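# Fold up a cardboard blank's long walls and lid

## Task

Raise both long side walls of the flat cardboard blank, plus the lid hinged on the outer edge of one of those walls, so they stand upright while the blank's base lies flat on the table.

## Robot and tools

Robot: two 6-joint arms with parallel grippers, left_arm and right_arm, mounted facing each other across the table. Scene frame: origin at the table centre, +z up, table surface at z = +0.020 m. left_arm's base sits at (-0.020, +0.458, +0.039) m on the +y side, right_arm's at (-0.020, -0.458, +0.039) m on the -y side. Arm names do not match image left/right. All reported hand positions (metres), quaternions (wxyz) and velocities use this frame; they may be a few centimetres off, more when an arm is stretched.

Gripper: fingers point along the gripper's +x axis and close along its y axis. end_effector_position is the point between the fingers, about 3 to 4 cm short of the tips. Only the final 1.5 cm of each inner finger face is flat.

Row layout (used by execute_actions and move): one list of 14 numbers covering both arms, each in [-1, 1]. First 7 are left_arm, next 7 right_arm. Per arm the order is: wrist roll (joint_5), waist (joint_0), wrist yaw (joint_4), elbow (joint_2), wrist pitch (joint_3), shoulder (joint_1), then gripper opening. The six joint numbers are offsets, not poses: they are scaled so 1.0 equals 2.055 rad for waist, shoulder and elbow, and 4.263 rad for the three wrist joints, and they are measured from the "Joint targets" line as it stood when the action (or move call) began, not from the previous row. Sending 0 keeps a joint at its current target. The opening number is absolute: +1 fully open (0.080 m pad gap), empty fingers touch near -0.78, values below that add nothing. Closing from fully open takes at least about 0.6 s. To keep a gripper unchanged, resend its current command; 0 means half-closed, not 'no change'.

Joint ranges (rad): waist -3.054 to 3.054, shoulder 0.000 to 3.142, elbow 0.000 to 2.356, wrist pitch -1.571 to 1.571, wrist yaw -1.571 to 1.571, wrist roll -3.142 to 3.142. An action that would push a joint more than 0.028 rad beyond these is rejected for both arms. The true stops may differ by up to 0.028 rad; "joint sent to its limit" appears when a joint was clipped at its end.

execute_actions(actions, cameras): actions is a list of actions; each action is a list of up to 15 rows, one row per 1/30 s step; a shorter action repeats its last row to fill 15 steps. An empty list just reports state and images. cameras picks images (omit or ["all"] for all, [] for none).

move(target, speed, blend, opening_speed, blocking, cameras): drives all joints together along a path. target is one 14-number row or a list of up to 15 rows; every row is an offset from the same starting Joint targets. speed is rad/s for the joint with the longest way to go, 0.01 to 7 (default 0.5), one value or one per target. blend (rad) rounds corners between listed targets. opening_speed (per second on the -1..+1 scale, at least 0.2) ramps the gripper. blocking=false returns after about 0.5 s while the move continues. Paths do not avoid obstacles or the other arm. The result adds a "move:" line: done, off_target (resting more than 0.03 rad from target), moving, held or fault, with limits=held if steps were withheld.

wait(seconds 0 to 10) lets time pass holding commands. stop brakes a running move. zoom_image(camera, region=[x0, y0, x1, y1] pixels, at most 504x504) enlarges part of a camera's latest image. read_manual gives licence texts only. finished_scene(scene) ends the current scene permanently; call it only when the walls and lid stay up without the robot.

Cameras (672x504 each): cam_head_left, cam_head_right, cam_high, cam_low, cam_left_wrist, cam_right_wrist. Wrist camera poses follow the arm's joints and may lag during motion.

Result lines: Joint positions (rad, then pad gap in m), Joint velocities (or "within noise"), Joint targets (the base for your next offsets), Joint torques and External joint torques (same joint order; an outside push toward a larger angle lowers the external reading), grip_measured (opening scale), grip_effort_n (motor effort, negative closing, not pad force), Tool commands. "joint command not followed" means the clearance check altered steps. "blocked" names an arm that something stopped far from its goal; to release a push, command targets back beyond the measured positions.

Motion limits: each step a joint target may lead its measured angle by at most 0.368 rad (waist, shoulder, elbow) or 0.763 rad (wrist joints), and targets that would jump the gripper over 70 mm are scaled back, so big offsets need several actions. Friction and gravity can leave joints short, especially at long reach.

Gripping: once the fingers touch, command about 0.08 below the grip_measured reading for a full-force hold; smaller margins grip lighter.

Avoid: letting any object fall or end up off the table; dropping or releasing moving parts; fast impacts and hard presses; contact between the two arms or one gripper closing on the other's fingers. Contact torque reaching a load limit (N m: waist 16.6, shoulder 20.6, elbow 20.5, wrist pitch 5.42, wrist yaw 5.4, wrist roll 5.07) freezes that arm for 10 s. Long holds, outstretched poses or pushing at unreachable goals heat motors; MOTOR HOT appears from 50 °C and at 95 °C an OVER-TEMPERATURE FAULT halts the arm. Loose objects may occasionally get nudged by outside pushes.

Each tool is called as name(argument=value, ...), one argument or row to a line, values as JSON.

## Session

execute_actions(
  actions=[],
)

zoom_image(
  camera="cam_head_left",
  region=[220, 60, 520, 300],
)

zoom_image(
  camera="cam_head_right",
  region=[260, 60, 560, 300],
)

zoom_image(
  camera="cam_low",
  region=[200, 210, 480, 300],
)

Scene clock: 0.00 s.
left_arm: end_effector_position=(+0.2769, +0.2018, +0.3386) grip_measured=+0.995 grip_effort_n=n/a end_effector_quat_wxyz=(+0.745, +0.185, +0.221, -0.602) | right_arm: end_effector_position=(+0.2521, -0.2137, +0.2244) grip_measured=+0.995 grip_effort_n=n/a end_effector_quat_wxyz=(+0.899, -0.043, +0.373, +0.225)
Joint names: [wrist roll, waist, wrist yaw, elbow, wrist pitch, shoulder]
Joint positions: left_arm=[0.618 1.113 0.712 1.555 -0.834 1.536 0.08] | right_arm=[0.314 -0.761 0.194 1.007 -0.446 1.342 0.08]
Joint velocities: within noise
Joint torques (N m): no reading
External joint torques (N m): no reading
Heat: left arm: hottest wrist pitch 31 °C (+0.0 °C/min); right arm: hottest wrist yaw 31 °C (+0.0 °C/min).
Joint targets: left_arm=[0.618 1.113 0.713 1.559 -0.832 1.533] | right_arm=[0.314 -0.761 0.194 1.012 -0.443 1.337]
Tool commands: left_gripper/opening=+0.995125 right_gripper/opening=+0.994949
camera_calibration:
cam_left_wrist: T_world_to_cam=[[-0.98068, -0.194846, -0.0173544, 0.324261], [-0.149587, 0.804129, -0.575326, 0.0972712], [0.126055, -0.561615, -0.81774, 0.432168], [0, 0, 0, 1]] pos_world=[0.27807, 0.227674, 0.414991]
cam_right_wrist: T_world_to_cam=[[0.448554, -0.890121, -0.0805203, -0.277635], [-0.822941, -0.376188, -0.425737, 0.248144], [0.348666, 0.257229, -0.901257, 0.249707], [0, 0, 0, 1]] pos_world=[0.241678, -0.218012, 0.308339]

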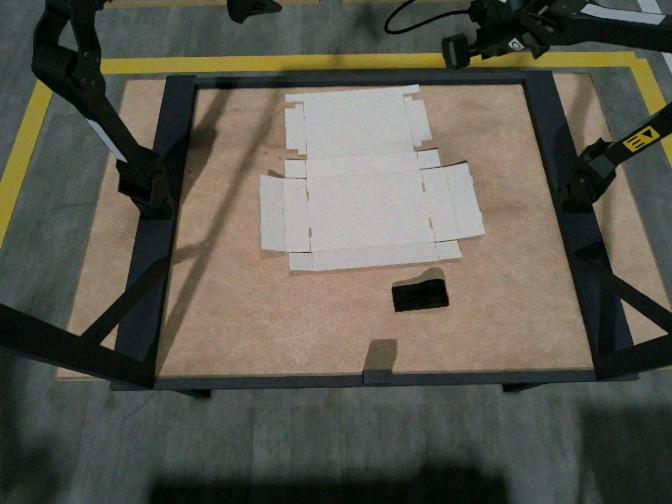

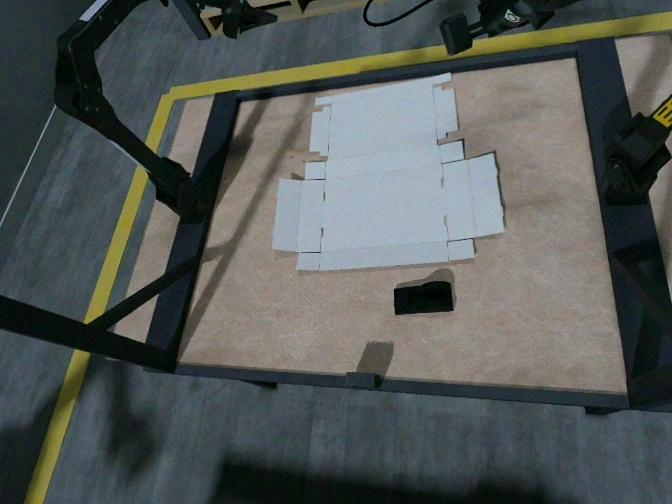

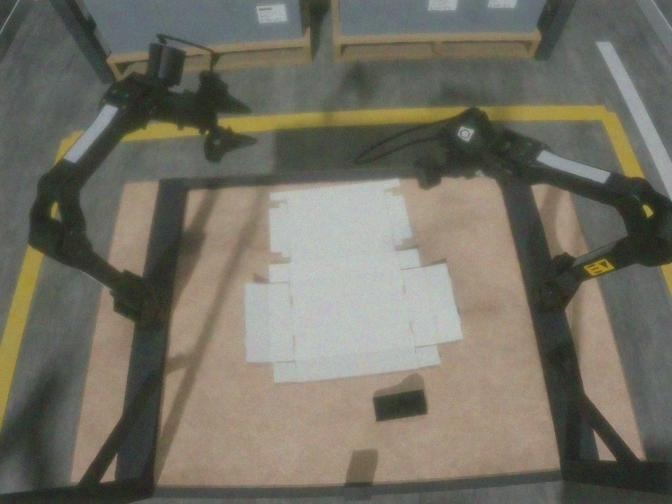

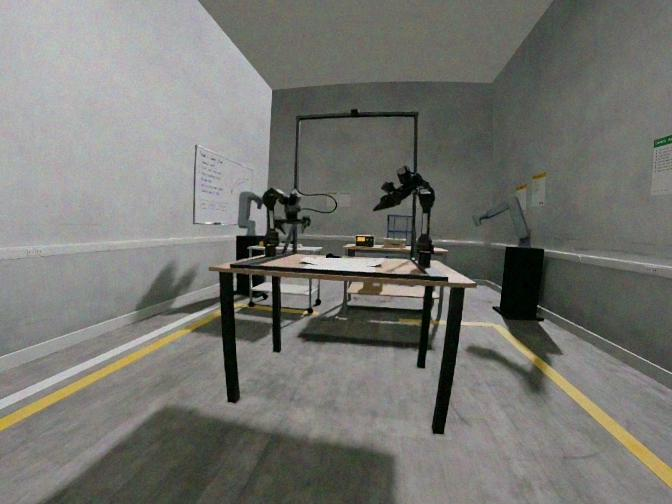

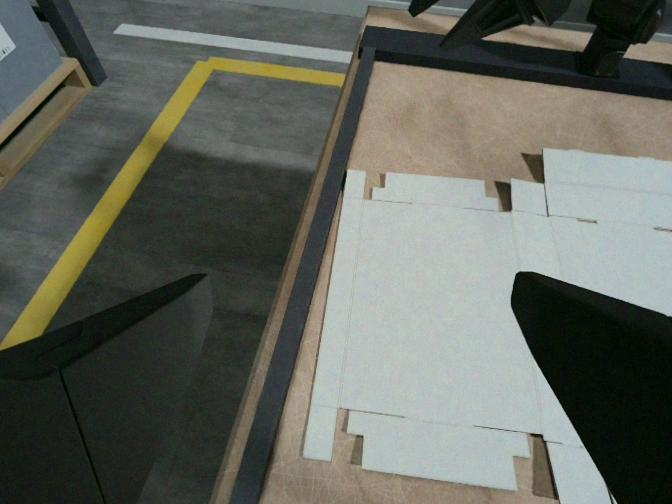

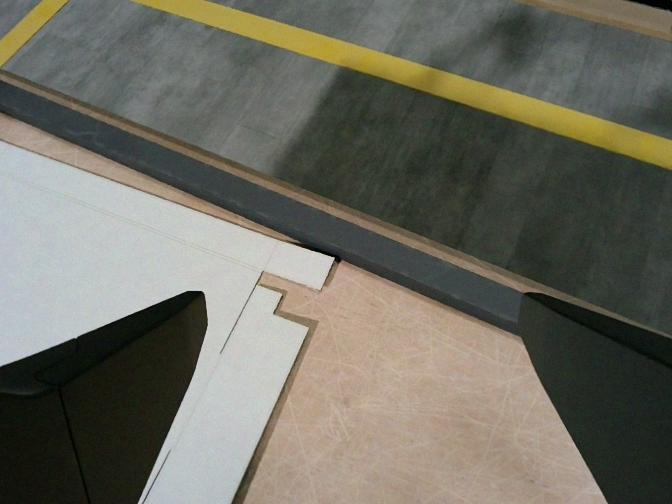

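Scaled by 1.680 from the camera's 672x504 image, which has a finer 960x720 frame.

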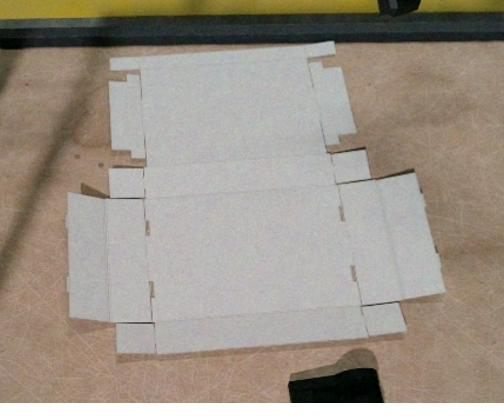

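Scaled by 1.680 from the camera's 672x504 image, which has a finer 960x720 frame.

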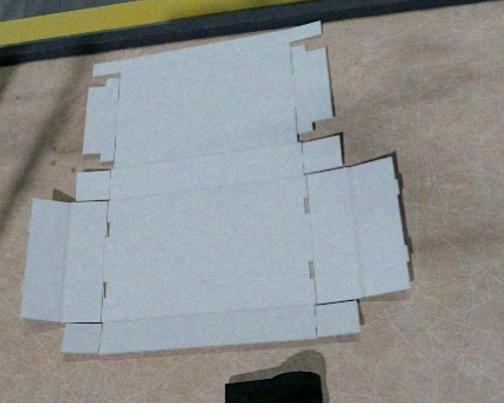

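Scaled by 1.800 from the camera's 672x504 image, which has a finer 960x720 frame.

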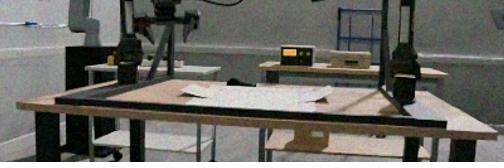

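move(
  target=[
    [-0.145,0,-0.1673,-0.1747,0.0075,-0.2107,-0.78,0,0,0,-0.0058,-0.1518,-0.2662,0.11],
    [-0.145,-0.5538,-0.1673,-0.1747,0.0075,-0.2107,-0.78,-0.3268,0.6796,0.0469,-0.0058,-0.1518,-0.2662,0.11],
    [-0.145,-0.5538,-0.1673,-0.2136,0.0706,0.1246,-0.78,-0.3268,0.6796,0.0469,-0.2769,0.0589,-0.0661,0.11],
  ],
  speed=0.9,
)

zoom_image(
  camera="cam_right_wrist",
  region=[200, 100, 500, 350],
)

Scene clock: 32.23 s.
left_arm: end_effector_position=(-0.0292, +0.0711, +0.0941) grip_measured=-0.777 grip_effort_n=-16.0 end_effector_quat_wxyz=(+0.577, +0.402, +0.394, -0.592) | right_arm: end_effector_position=(-0.1305, -0.2096, +0.0984) grip_measured=+0.113 grip_effort_n=-16.5 end_effector_quat_wxyz=(+0.248, -0.658, -0.254, +0.665)
Joint names: [wrist roll, waist, wrist yaw, elbow, wrist pitch, shoulder]
Joint positions: left_arm=[0.001 -0.023 0.003 1.124 -0.533 1.786 0] | right_arm=[-1.076 0.633 0.392 0.449 -0.196 1.196 0.04]
Joint velocities: within noise
Joint torques (N m): left_arm=[-0.1 -0.36 -0.11 5.03 1.37 -6.1] | right_arm=[-0.06 0.21 0.23 4.04 1.19 -1.94]
External joint torques (N m): left_arm=[-0.1 -0.37 -0.11 -0.55 0.48 1.06] | right_arm=[-0.09 0.2 0.08 -1.54 0.05 1.01]
Heat: left arm: hottest wrist pitch 36 °C (+9.3 °C/min); right arm: hottest wrist pitch 33 °C (+7.4 °C/min).
Joint targets: left_arm=[0.000 -0.025 -0.001 1.120 -0.531 1.789] | right_arm=[-1.080 0.636 0.394 0.443 -0.192 1.202]
move: done
camera_calibration:
cam_left_wrist: T_world_to_cam=[[-0.999232, 0.0391176, 0.00234964, -0.0246336], [0.0391132, 0.999233, -0.00185382, -0.0463929], [-0.00242036, -0.00176049, -0.999996, 0.171091], [0, 0, 0, 1]] pos_world=[-0.022386, 0.0476221, 0.171062]
cam_right_wrist: T_world_to_cam=[[-0.0209353, 0.749082, 0.662147, 0.0967008], [0.938439, -0.213692, 0.271419, 0.0765168], [0.344811, 0.627066, -0.698493, 0.325493], [0, 0, 0, 1]] pos_world=[-0.182015, -0.260191, 0.142556]

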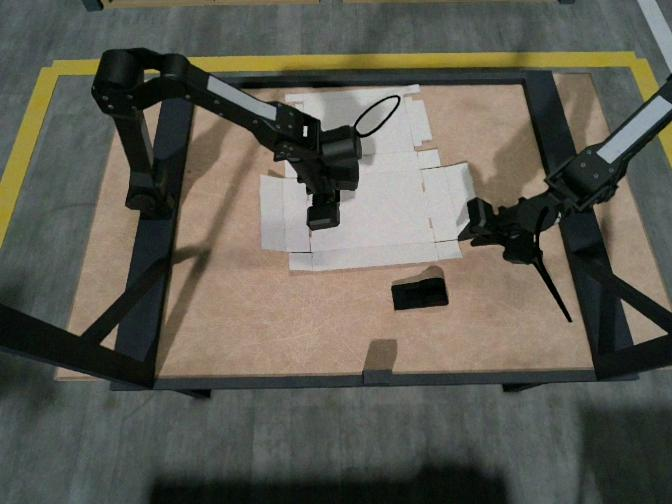

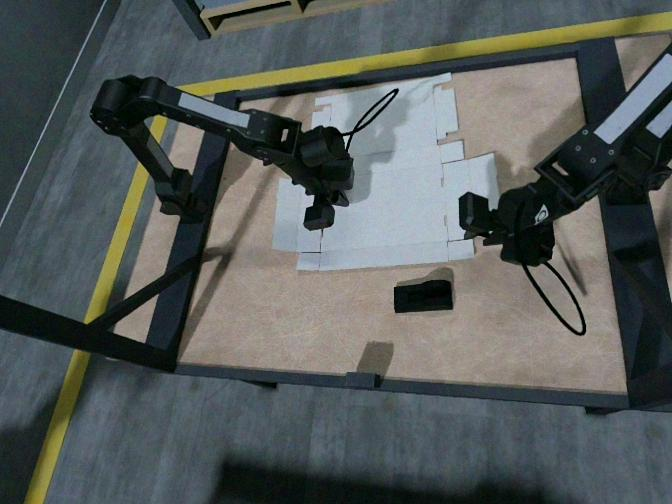

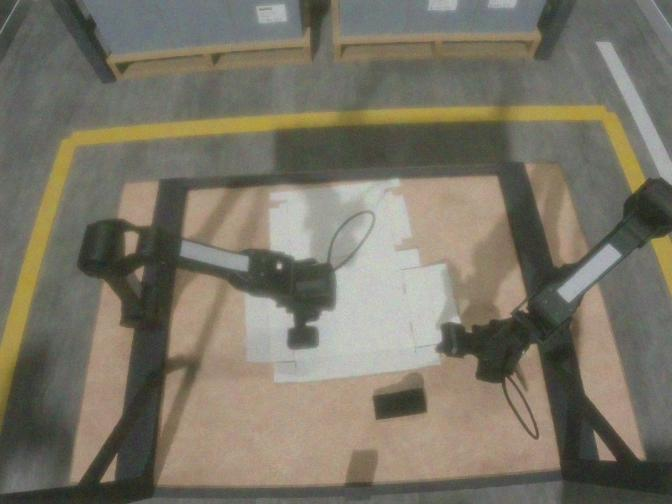

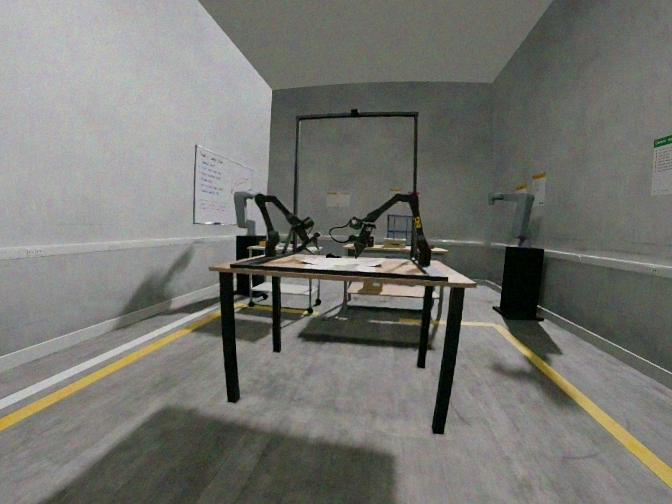

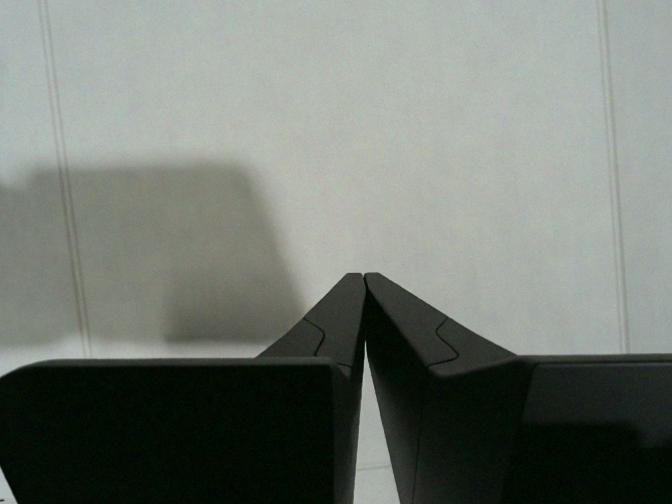

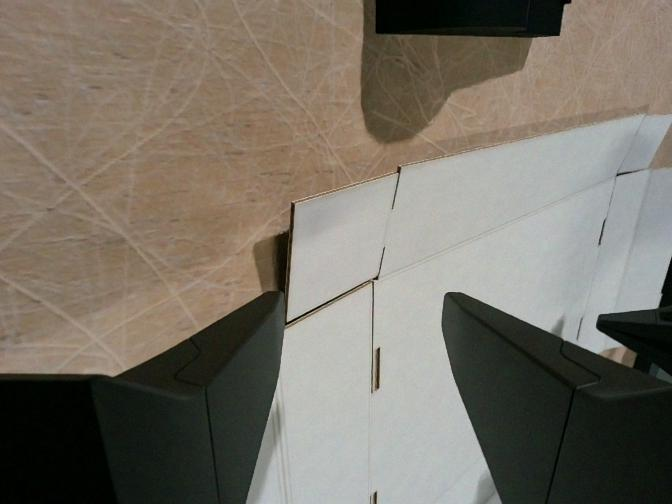

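Scaled by 1.680 from the camera's 672x504 image, which has a finer 960x720 frame.

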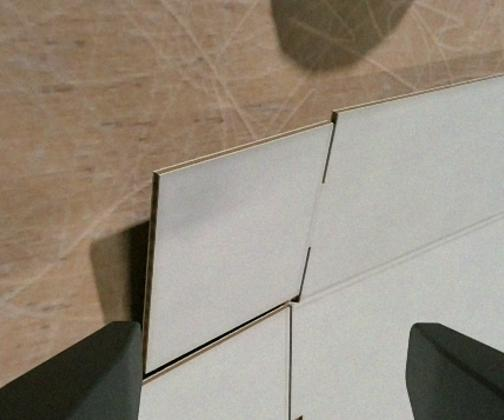

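move(
  target=[
    [0,0,0,-0.0482,0.0464,0.0477,-0.78,0,0,0,-0.045,0.0527,0.0638,0.11],
    [0,0,0,-0.0482,0.0464,0.0477,-0.78,0,-0.0401,0,0.0127,0.061,0.1388,0.11],
  ],
  speed=0.25,
  cameras=["cam_right_wrist","cam_left_wrist"],
)

zoom_image(
  camera="cam_right_wrist",
  region=[200, 100, 500, 350],
)

Scene clock: 44.77 s.
left_arm: end_effector_position=(-0.0244, +0.0629, +0.0620) grip_measured=-0.777 grip_effort_n=-16.0 end_effector_quat_wxyz=(+0.592, +0.390, +0.379, -0.595) | right_arm: end_effector_position=(-0.1371, -0.1781, +0.0666) grip_measured=+0.113 grip_effort_n=-13.3 end_effector_quat_wxyz=(+0.266, -0.657, -0.240, +0.663)
Joint names: [wrist roll, waist, wrist yaw, elbow, wrist pitch, shoulder]
Joint positions: left_arm=[0.001 -0.015 -0.011 1.043 -0.344 1.849 0] | right_arm=[-1.076 0.583 0.382 0.464 0.06 1.454 0.04]
Joint velocities: within noise
Joint torques (N m): left_arm=[-0.01 -1.2 0.34 3.31 2 -2.53] | right_arm=[-0.05 -2.42 0.63 4.55 1.49 -0.14]
External joint torques (N m): left_arm=[-0.01 -1.14 0.34 -1.94 1.07 4.7] | right_arm=[-0.08 -2.43 0.48 -0.35 0.33 3.93]
Heat: left arm: hottest wrist pitch 35 °C (+5.4 °C/min); right arm: hottest wrist pitch 33 °C (+5.4 °C/min).
Joint targets: left_arm=[0.000 -0.025 -0.001 1.021 -0.333 1.887] | right_arm=[-1.080 0.554 0.394 0.469 0.068 1.487]
move: off_target (left_arm, right_arm); left_arm: the shoulder is farthest, 0.038 rad from its target; right_arm: the shoulder is farthest, 0.033 rad from its target
camera_calibration:
cam_left_wrist: T_world_to_cam=[[-0.999593, 0.0262277, -0.0112617, -0.0178901], [0.0267338, 0.998517, -0.0474238, -0.0359016], [0.0100011, -0.0477056, -0.998811, 0.142091], [0, 0, 0, 1]] pos_world=[-0.0183441, 0.0430961, 0.140018]
cam_right_wrist: T_world_to_cam=[[0.0210702, 0.745162, 0.66655, 0.0988372], [0.931973, -0.255981, 0.25671, 0.0906266], [0.361915, 0.615798, -0.699865, 0.286338], [0, 0, 0, 1]] pos_world=[-0.190174, -0.226777, 0.111253]
Images, in order (width x height): cam_left_wrist 672x504, cam_right_wrist 672x504.

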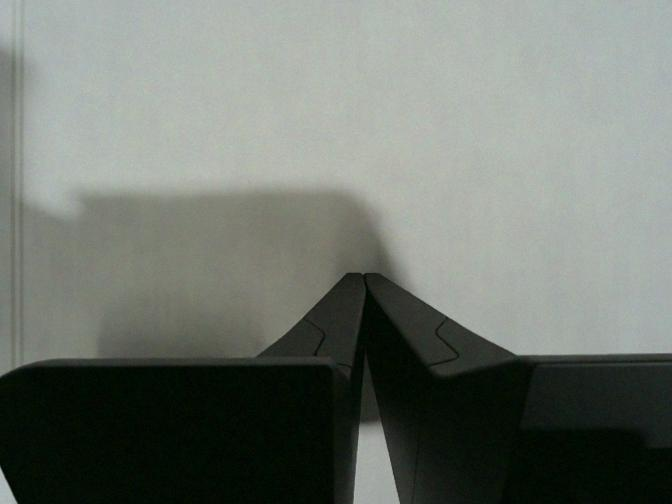

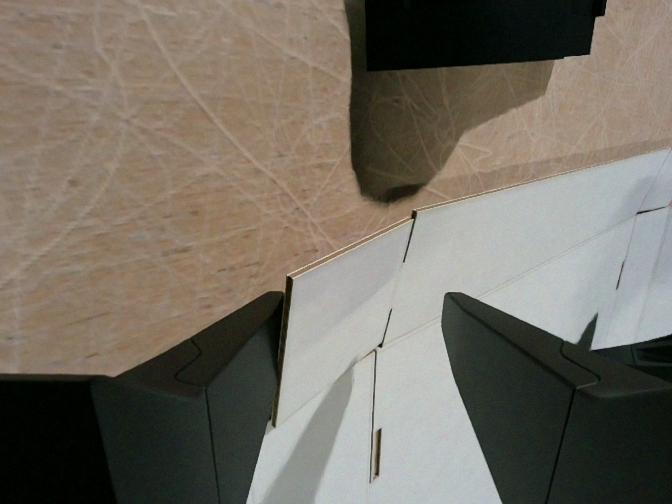

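Scaled by 1.680 from the camera's 672x504 image, which has a finer 960x720 frame.

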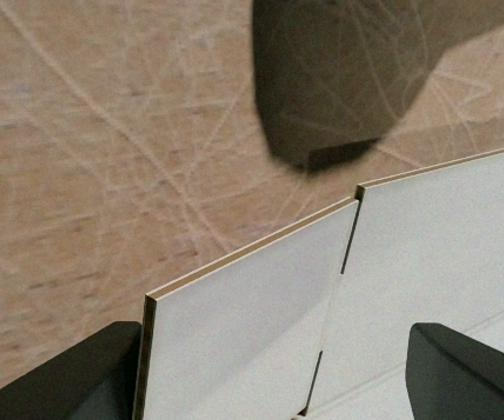

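move(
  target=[0,0,0,0,-0.004,-0.008,-0.78,0,0,0,0,0,0,-0.9],
  speed=0.2,
  opening_speed=0.8,
  cameras=["cam_right_wrist","cam_left_wrist"],
)

Scene clock: 48.23 s.
left_arm: end_effector_position=(-0.0222, +0.0661, +0.0627) grip_measured=-0.777 grip_effort_n=-16.0 end_effector_quat_wxyz=(+0.593, +0.393, +0.382, -0.590) | right_arm: end_effector_position=(-0.1405, -0.1710, +0.0716) grip_measured=-0.785 grip_effort_n=-83.5 end_effector_quat_wxyz=(+0.276, -0.651, -0.244, +0.664)
Joint names: [wrist roll, waist, wrist yaw, elbow, wrist pitch, shoulder]
Joint positions: left_arm=[0.001 -0.012 -0.017 1.041 -0.359 1.842 0] | right_arm=[-1.076 0.581 0.384 0.481 0.078 1.463 0]
Joint velocities: within noise
Joint torques (N m): left_arm=[-0.03 -1.39 0.5 3.41 1.85 -3.52] | right_arm=[-0.06 -2.23 0.56 2.93 0.4 -1.18]
External joint torques (N m): left_arm=[-0.03 -1.42 0.51 -1.89 0.91 3.75] | right_arm=[-0.09 -2.26 0.42 -2.06 -0.79 3.02]
Heat: left arm: hottest wrist pitch 36 °C (+6.2 °C/min); right arm: hottest wrist pitch 34 °C (+6.2 °C/min).
Joint targets: left_arm=[0.000 -0.025 -0.001 1.021 -0.350 1.871] | right_arm=[-1.080 0.554 0.394 0.469 0.068 1.487]
move: done
camera_calibration:
cam_left_wrist: T_world_to_cam=[[-0.999655, 0.0207431, -0.0160813, -0.0150463], [0.0213275, 0.999085, -0.0370624, -0.0398565], [0.0152978, -0.0373926, -0.999184, 0.142362], [0, 0, 0, 1]] pos_world=[-0.0163689, 0.0454555, 0.140526]
cam_right_wrist: T_world_to_cam=[[0.0324837, 0.730046, 0.682626, 0.0881294], [0.934118, -0.265094, 0.239058, 0.0942672], [0.355483, 0.629888, -0.69056, 0.287611], [0, 0, 0, 1]] pos_world=[-0.19316, -0.220512, 0.115918]
Images, in order (width x height): cam_left_wrist 672x504, cam_right_wrist 672x504.

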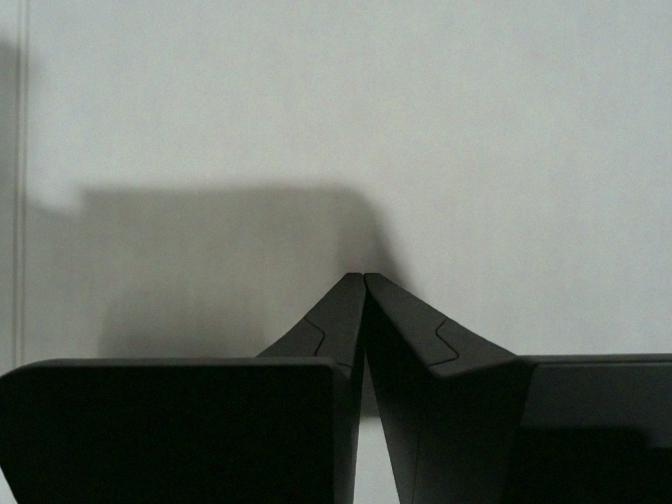

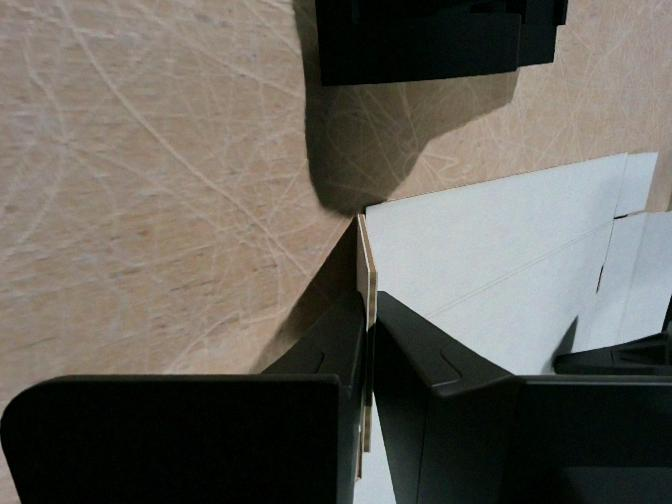

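move(
  target=[
    [0,0,0,0,0,0,-0.78,0.05,-0.046,0,0.0081,-0.0374,-0.0695,-0.9],
    [0,0,0,0,0,0,-0.78,0.0821,-0.0821,0,-0.0072,-0.0332,-0.0762,-0.9],
  ],
  speed=0.15,
  blend=0.03,
  cameras=["cam_right_wrist","cam_head_left","cam_low"],
)

zoom_image(
  camera="cam_head_left",
  region=[220, 60, 520, 300],
)

Scene clock: 60.53 s.
left_arm: end_effector_position=(-0.0203, +0.0640, +0.0635) grip_measured=-0.777 grip_effort_n=-16.0 end_effector_quat_wxyz=(+0.597, +0.391, +0.379, -0.590) | right_arm: end_effector_position=(-0.0985, -0.1762, +0.0841) grip_measured=-0.776 grip_effort_n=-83.5 end_effector_quat_wxyz=(+0.406, -0.600, -0.077, +0.685)
Joint names: [wrist roll, waist, wrist yaw, elbow, wrist pitch, shoulder]
Joint positions: left_arm=[0.001 -0.009 -0.02 1.041 -0.349 1.842 0] | right_arm=[-0.741 0.437 0.325 0.47 -0.071 1.329 0]
Joint velocities: within noise
Joint torques (N m): left_arm=[-0.07 -1.97 0.67 3.36 1.16 -3.53] | right_arm=[0.43 -4.33 2.82 2.82 0.85 -2.92]
External joint torques (N m): left_arm=[-0.07 -1.93 0.68 -1.96 0.21 3.73] | right_arm=[0.4 -4.31 2.69 -2.47 -0.31 0.69]
Heat: left arm: hottest wrist pitch 36 °C (+5.0 °C/min); right arm: hottest wrist pitch 32 °C (+2.0 °C/min).
Joint targets: left_arm=[0.000 -0.025 0.000 1.021 -0.350 1.871] | right_arm=[-0.730 0.385 0.394 0.455 -0.074 1.330]
move: off_target (right_arm); right_arm: the wrist yaw is farthest, 0.069 rad from its target
camera_calibration:
cam_right_wrist: T_world_to_cam=[[0.449569, 0.666048, 0.595204, 0.119144], [0.816018, -0.577267, 0.0296233, 0.00168959], [0.363322, 0.472379, -0.803028, 0.26701], [0, 0, 0, 1]] pos_world=[-0.151953, -0.20451, 0.143451]
Images, in order (width x height): cam_head_left 672x504, cam_low 672x504, cam_right_wrist 672x504.

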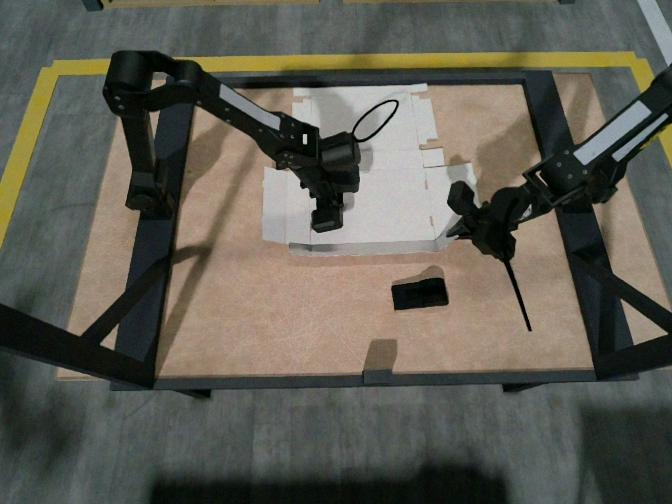

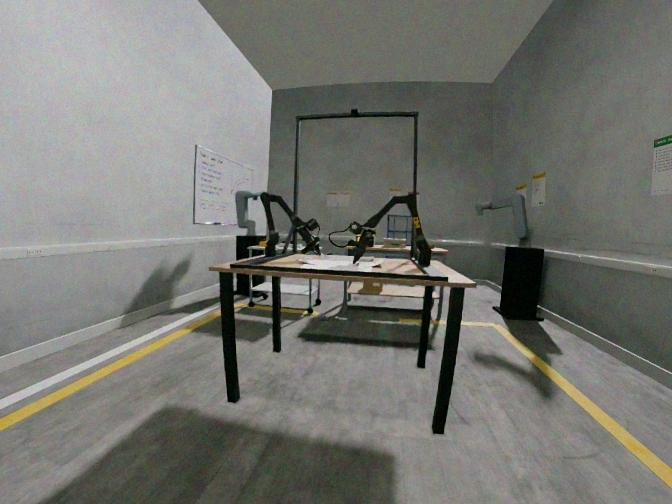

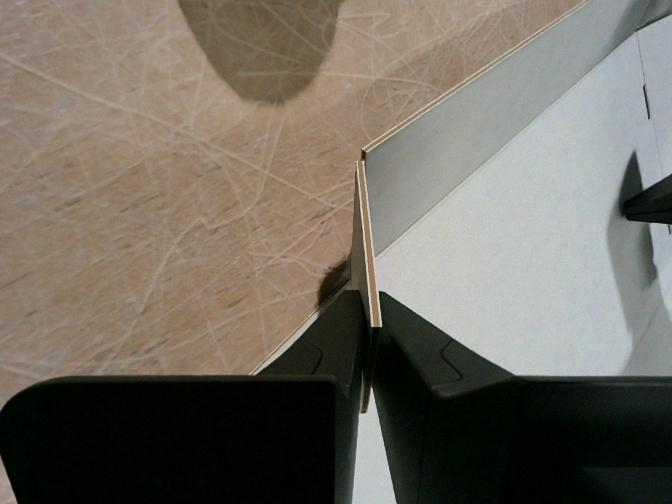

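Scaled by 1.680 from the camera's 672x504 image, which has a finer 960x720 frame.

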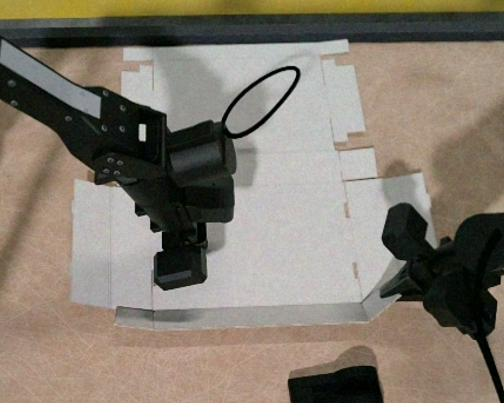

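move(
  target=[
    [0,0,0,0.0482,-0.042,-0.042,-0.78,0,0.02,-0.012,0,0,0,-0.9],
    [-0.3519,0.1448,0,0.2334,-0.0676,0.0933,-0.78,0,0.02,-0.012,0,0,0,-0.9],
    [-0.3519,0.1448,0,0.1848,-0.0255,0.1319,-0.78,0,0.02,-0.012,0,0,0,-0.9],
  ],
  speed=[0.3,0.9,0.3],
  cameras=["cam_right_wrist","cam_left_wrist","cam_head_left"],
)

Scene clock: 83.83 s.
left_arm: end_effector_position=(+0.1077, +0.0033, +0.0662) grip_measured=-0.777 grip_effort_n=-15.1 end_effector_quat_wxyz=(-0.714, +0.216, -0.661, +0.078) | right_arm: end_effector_position=(-0.1044, -0.1766, +0.0845) grip_measured=-0.778 grip_effort_n=-83.5 end_effector_quat_wxyz=(+0.401, -0.592, -0.079, +0.694)
Joint names: [wrist roll, waist, wrist yaw, elbow, wrist pitch, shoulder]
Joint positions: left_arm=[-1.497 0.273 -0.002 1.425 -0.473 2.098 0] | right_arm=[-0.736 0.448 0.308 0.47 -0.064 1.329 0]
Joint velocities: within noise
Joint torques (N m): left_arm=[-0.06 -0.14 0 3.27 2.12 -3.59] | right_arm=[0.27 -1.85 1.49 2.84 0.4 -2.98]
External joint torques (N m): left_arm=[-0.08 -0.14 0.05 -2.38 1.19 5.73] | right_arm=[0.24 -1.87 1.38 -2.57 -0.8 0.67]
Heat: left arm: hottest wrist pitch 35 °C (+0.0 °C/min); right arm: hottest wrist yaw 40 °C (+9.0 °C/min).
Joint targets: left_arm=[-1.500 0.273 -0.001 1.401 -0.459 2.142] | right_arm=[-0.729 0.426 0.343 0.455 -0.074 1.330]
move: off_target (left_arm, right_arm); left_arm: the shoulder is farthest, 0.044 rad from its target; right_arm: the wrist yaw is farthest, 0.035 rad from its target
camera_calibration:
cam_left_wrist: T_world_to_cam=[[0.161255, -0.895108, 0.415667, -0.0344216], [-0.954418, -0.0342516, 0.296502, 0.106581], [-0.251164, -0.444532, -0.85983, 0.162298], [0, 0, 0, 1]] pos_world=[0.148037, 0.0449864, 0.122255]
cam_right_wrist: T_world_to_cam=[[0.449524, 0.672936, 0.587439, 0.123724], [0.826084, -0.563391, 0.0132459, 0.0112315], [0.339871, 0.47932, -0.80916, 0.268911], [0, 0, 0, 1]] pos_world=[-0.15629, -0.205825, 0.144763]
Images, in order (width x height): cam_head_left 672x504, cam_left_wrist 672x504, cam_right_wrist 672x504.

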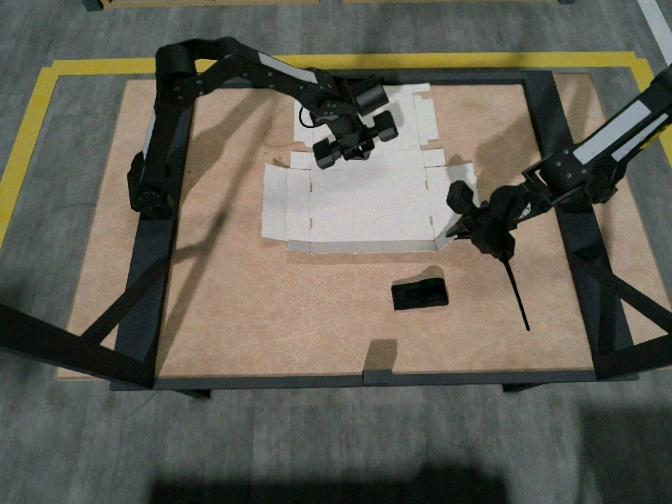

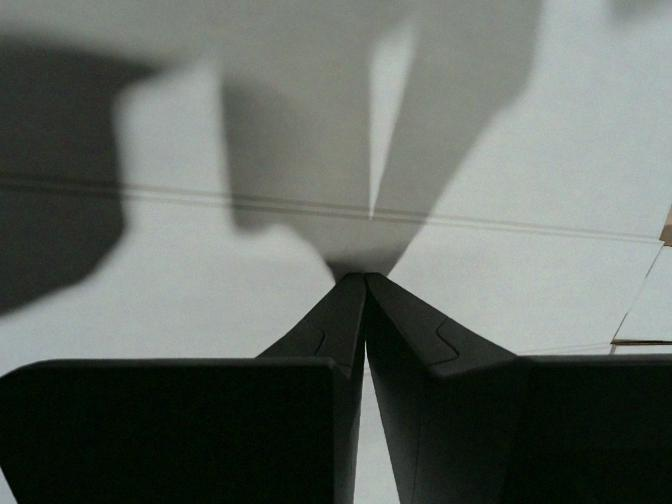

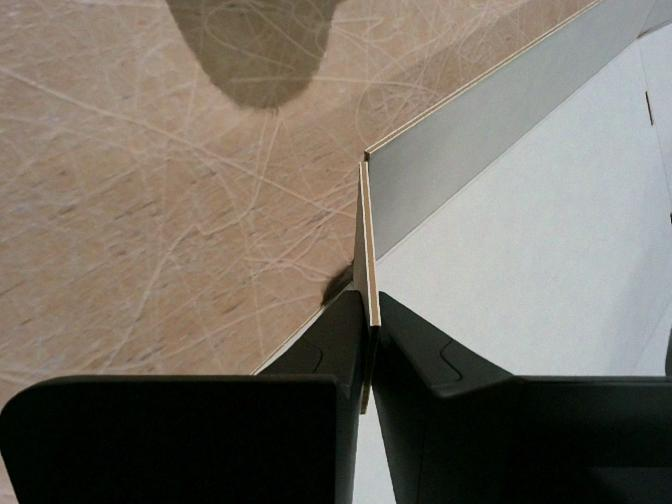

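move(
  target=[
    [0,0,0,0,0,0,-0.78,0,-0.0406,0,0.0794,-0.081,-0.0881,-1],
  ],
  speed=0.15,
  cameras=["cam_right_wrist","cam_left_wrist","cam_head_left","cam_low"],
)

zoom_image(
  camera="cam_low",
  region=[240, 190, 450, 290],
)

Scene clock: 100.17 s.
left_arm: end_effector_position=(+0.1071, +0.0005, +0.0653) grip_measured=-0.777 grip_effort_n=-14.7 end_effector_quat_wxyz=(-0.713, +0.219, -0.661, +0.082) | right_arm: end_effector_position=(-0.0863, -0.1822, +0.1386) grip_measured=-0.778 grip_effort_n=-83.5 end_effector_quat_wxyz=(+0.413, -0.592, -0.048, +0.691)
Joint names: [wrist roll, waist, wrist yaw, elbow, wrist pitch, shoulder]
Joint positions: left_arm=[-1.497 0.271 0.001 1.425 -0.458 2.103 0] | right_arm=[-0.724 0.381 0.276 0.619 -0.403 1.157 0]
Joint velocities: within noise
Joint torques (N m): left_arm=[-0.08 0.11 -0.1 3.26 1.2 -4.38] | right_arm=[-0.14 -3.16 2.74 4.91 -0.04 -3.46]
External joint torques (N m): left_arm=[-0.1 0.11 -0.05 -2.36 0.26 4.94] | right_arm=[-0.17 -3.17 2.64 -1.11 -1.2 -0.32]
Heat: left arm: hottest wrist pitch 38 °C (+3.0 °C/min); right arm: hottest wrist yaw 39 °C (+8.1 °C/min).
Joint targets: left_arm=[-1.500 0.272 0.000 1.401 -0.459 2.142] | right_arm=[-0.730 0.343 0.343 0.618 -0.419 1.149]
move: off_target (left_arm, right_arm); left_arm: the shoulder is farthest, 0.039 rad from its target; right_arm: the wrist yaw is farthest, 0.067 rad from its target
camera_calibration:
cam_left_wrist: T_world_to_cam=[[0.158451, -0.891305, 0.424815, -0.0368542], [-0.954499, -0.0281863, 0.296878, 0.106123], [-0.252635, -0.452526, -0.855217, 0.159947], [0, 0, 0, 1]] pos_world=[0.147542, 0.042523, 0.12094]
cam_right_wrist: T_world_to_cam=[[0.500556, 0.661869, 0.558008, 0.0940958], [0.793457, -0.608544, 0.0100472, -0.018263], [0.346222, 0.437726, -0.829775, 0.305077], [0, 0, 0, 1]] pos_world=[-0.138234, -0.206933, 0.200823]
Images, in order (width x height): cam_head_left 672x504, cam_low 672x504, cam_left_wrist 672x504, cam_right_wrist 672x504.

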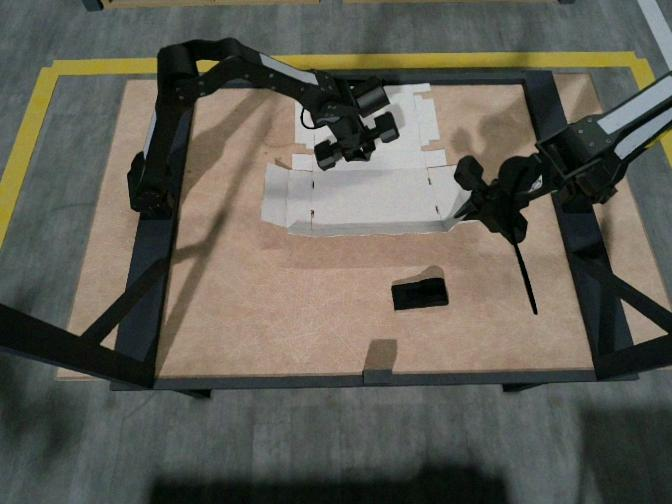

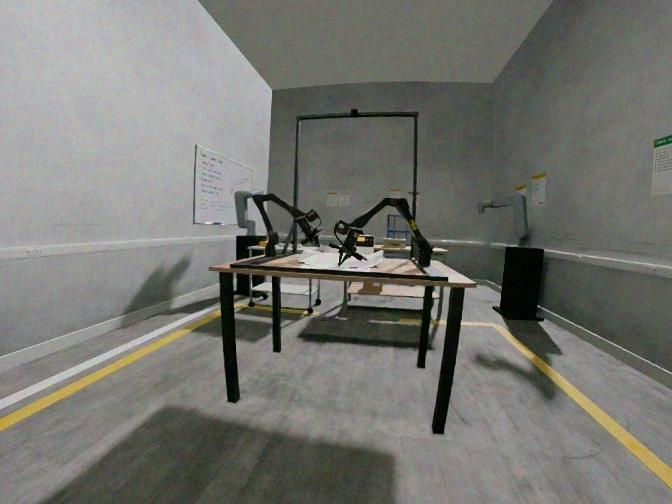

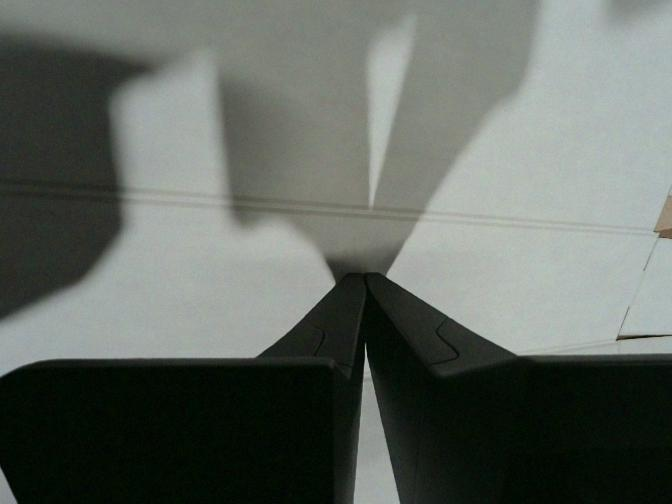

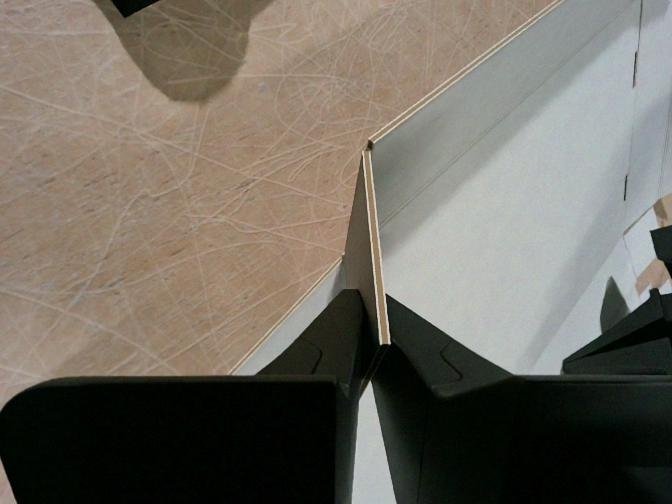

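Scaled by 2.400 from the camera's 672x504 image, which has a finer 960x720 frame.

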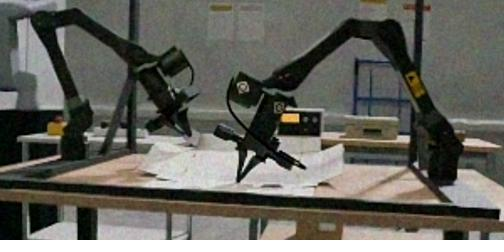

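move(
  target=[
    [0,0,0,0,0,0,-0.78,0,-0.0767,-0.012,0.0791,-0.0537,-0.0323,-1],
    [0,0,0,0,0,0,-0.78,0,-0.1531,-0.024,0.1284,-0.0763,-0.03,-1],
  ],
  speed=0.15,
  blend=0.03,
  cameras=["cam_right_wrist","cam_left_wrist","cam_head_left","cam_low"],
)

zoom_image(
  camera="cam_low",
  region=[240, 190, 450, 290],
)

zoom_image(
  camera="cam_head_left",
  region=[220, 60, 520, 300],
)

Scene clock: 106.73 s.
left_arm: end_effector_position=(+0.1078, +0.0033, +0.0640) grip_measured=-0.777 grip_effort_n=-15.1 end_effector_quat_wxyz=(-0.714, +0.215, -0.662, +0.077) | right_arm: end_effector_position=(-0.0184, -0.1810, +0.2219) grip_measured=-0.778 grip_effort_n=-83.5 end_effector_quat_wxyz=(+0.495, -0.556, +0.038, +0.667)
Joint names: [wrist roll, waist, wrist yaw, elbow, wrist pitch, shoulder]
Joint positions: left_arm=[-1.497 0.274 -0.001 1.424 -0.469 2.103 0] | right_arm=[-0.724 0.079 0.157 0.898 -0.746 1.06 0]
Joint velocities: within noise
Joint torques (N m): left_arm=[-0.04 0.02 -0.02 3.54 1.88 -4.12] | right_arm=[-0.15 -4.28 3.35 3.71 1.17 0.51]
External joint torques (N m): left_arm=[-0.06 0.01 0.03 -2.12 0.94 5.24] | right_arm=[-0.17 -4.29 3.31 -2.54 -0.03 3.24]
Heat: left arm: hottest wrist pitch 37 °C (+1.0 °C/min); right arm: hottest wrist yaw 42 °C (+11.0 °C/min).
Joint targets: left_arm=[-1.500 0.272 -0.001 1.401 -0.459 2.142] | right_arm=[-0.730 0.028 0.241 0.881 -0.744 1.087]
move: off_target (left_arm, right_arm); left_arm: the shoulder is farthest, 0.039 rad from its target; right_arm: the wrist yaw is farthest, 0.084 rad from its target
camera_calibration:
cam_left_wrist: T_world_to_cam=[[0.162203, -0.895835, 0.413726, -0.0336176], [-0.953832, -0.0349384, 0.298303, 0.107246], [-0.252775, -0.443011, -0.860143, 0.160602], [0, 0, 0, 1]] pos_world=[0.148344, 0.0447798, 0.120058]
cam_right_wrist: T_world_to_cam=[[0.690884, 0.518505, 0.503817, 0.00240406], [0.63035, -0.773276, -0.0685793, -0.0875922], [0.354031, 0.364962, -0.861084, 0.34411], [0, 0, 0, 1]] pos_world=[-0.0682728, -0.194566, 0.289089]
Images, in order (width x height): cam_head_left 672x504, cam_low 672x504, cam_left_wrist 672x504, cam_right_wrist 672x504.

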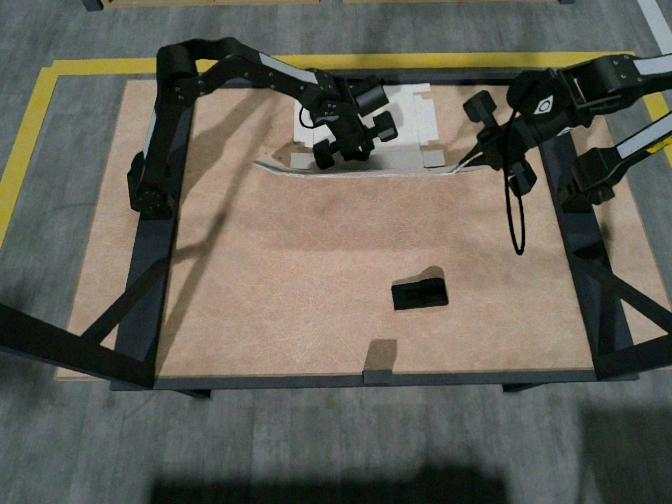

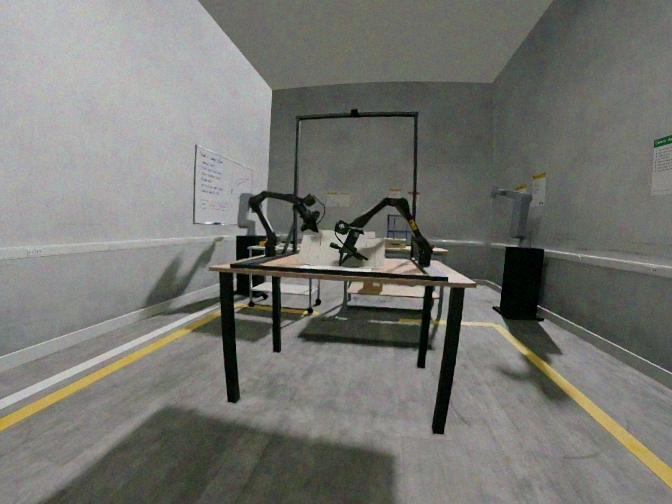

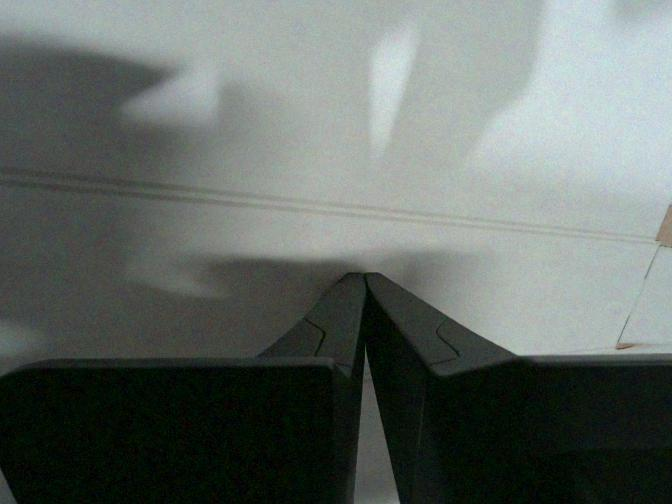

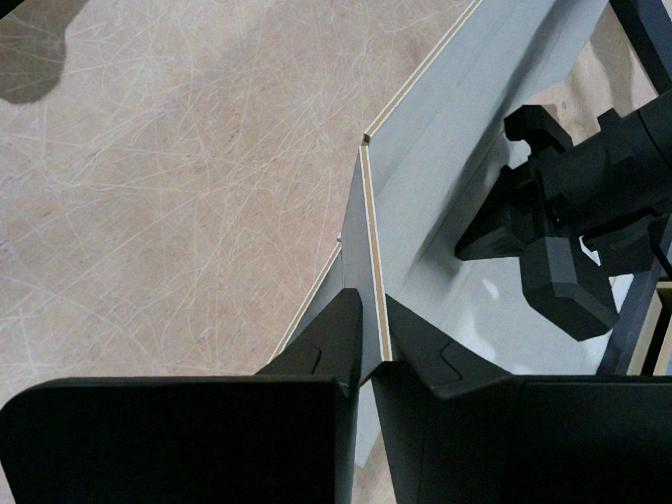

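Scaled by 2.400 from the camera's 672x504 image, which has a finer 960x720 frame.

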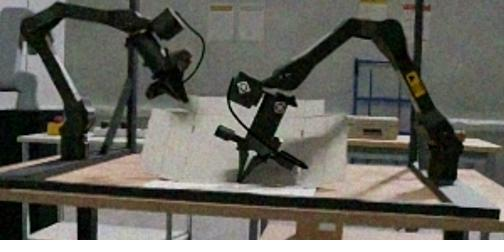

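Scaled by 1.680 from the camera's 672x504 image, which has a finer 960x720 frame.

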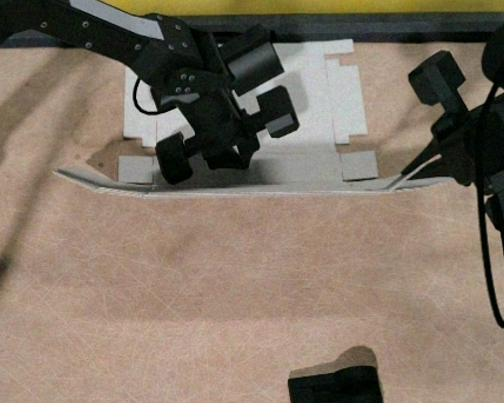

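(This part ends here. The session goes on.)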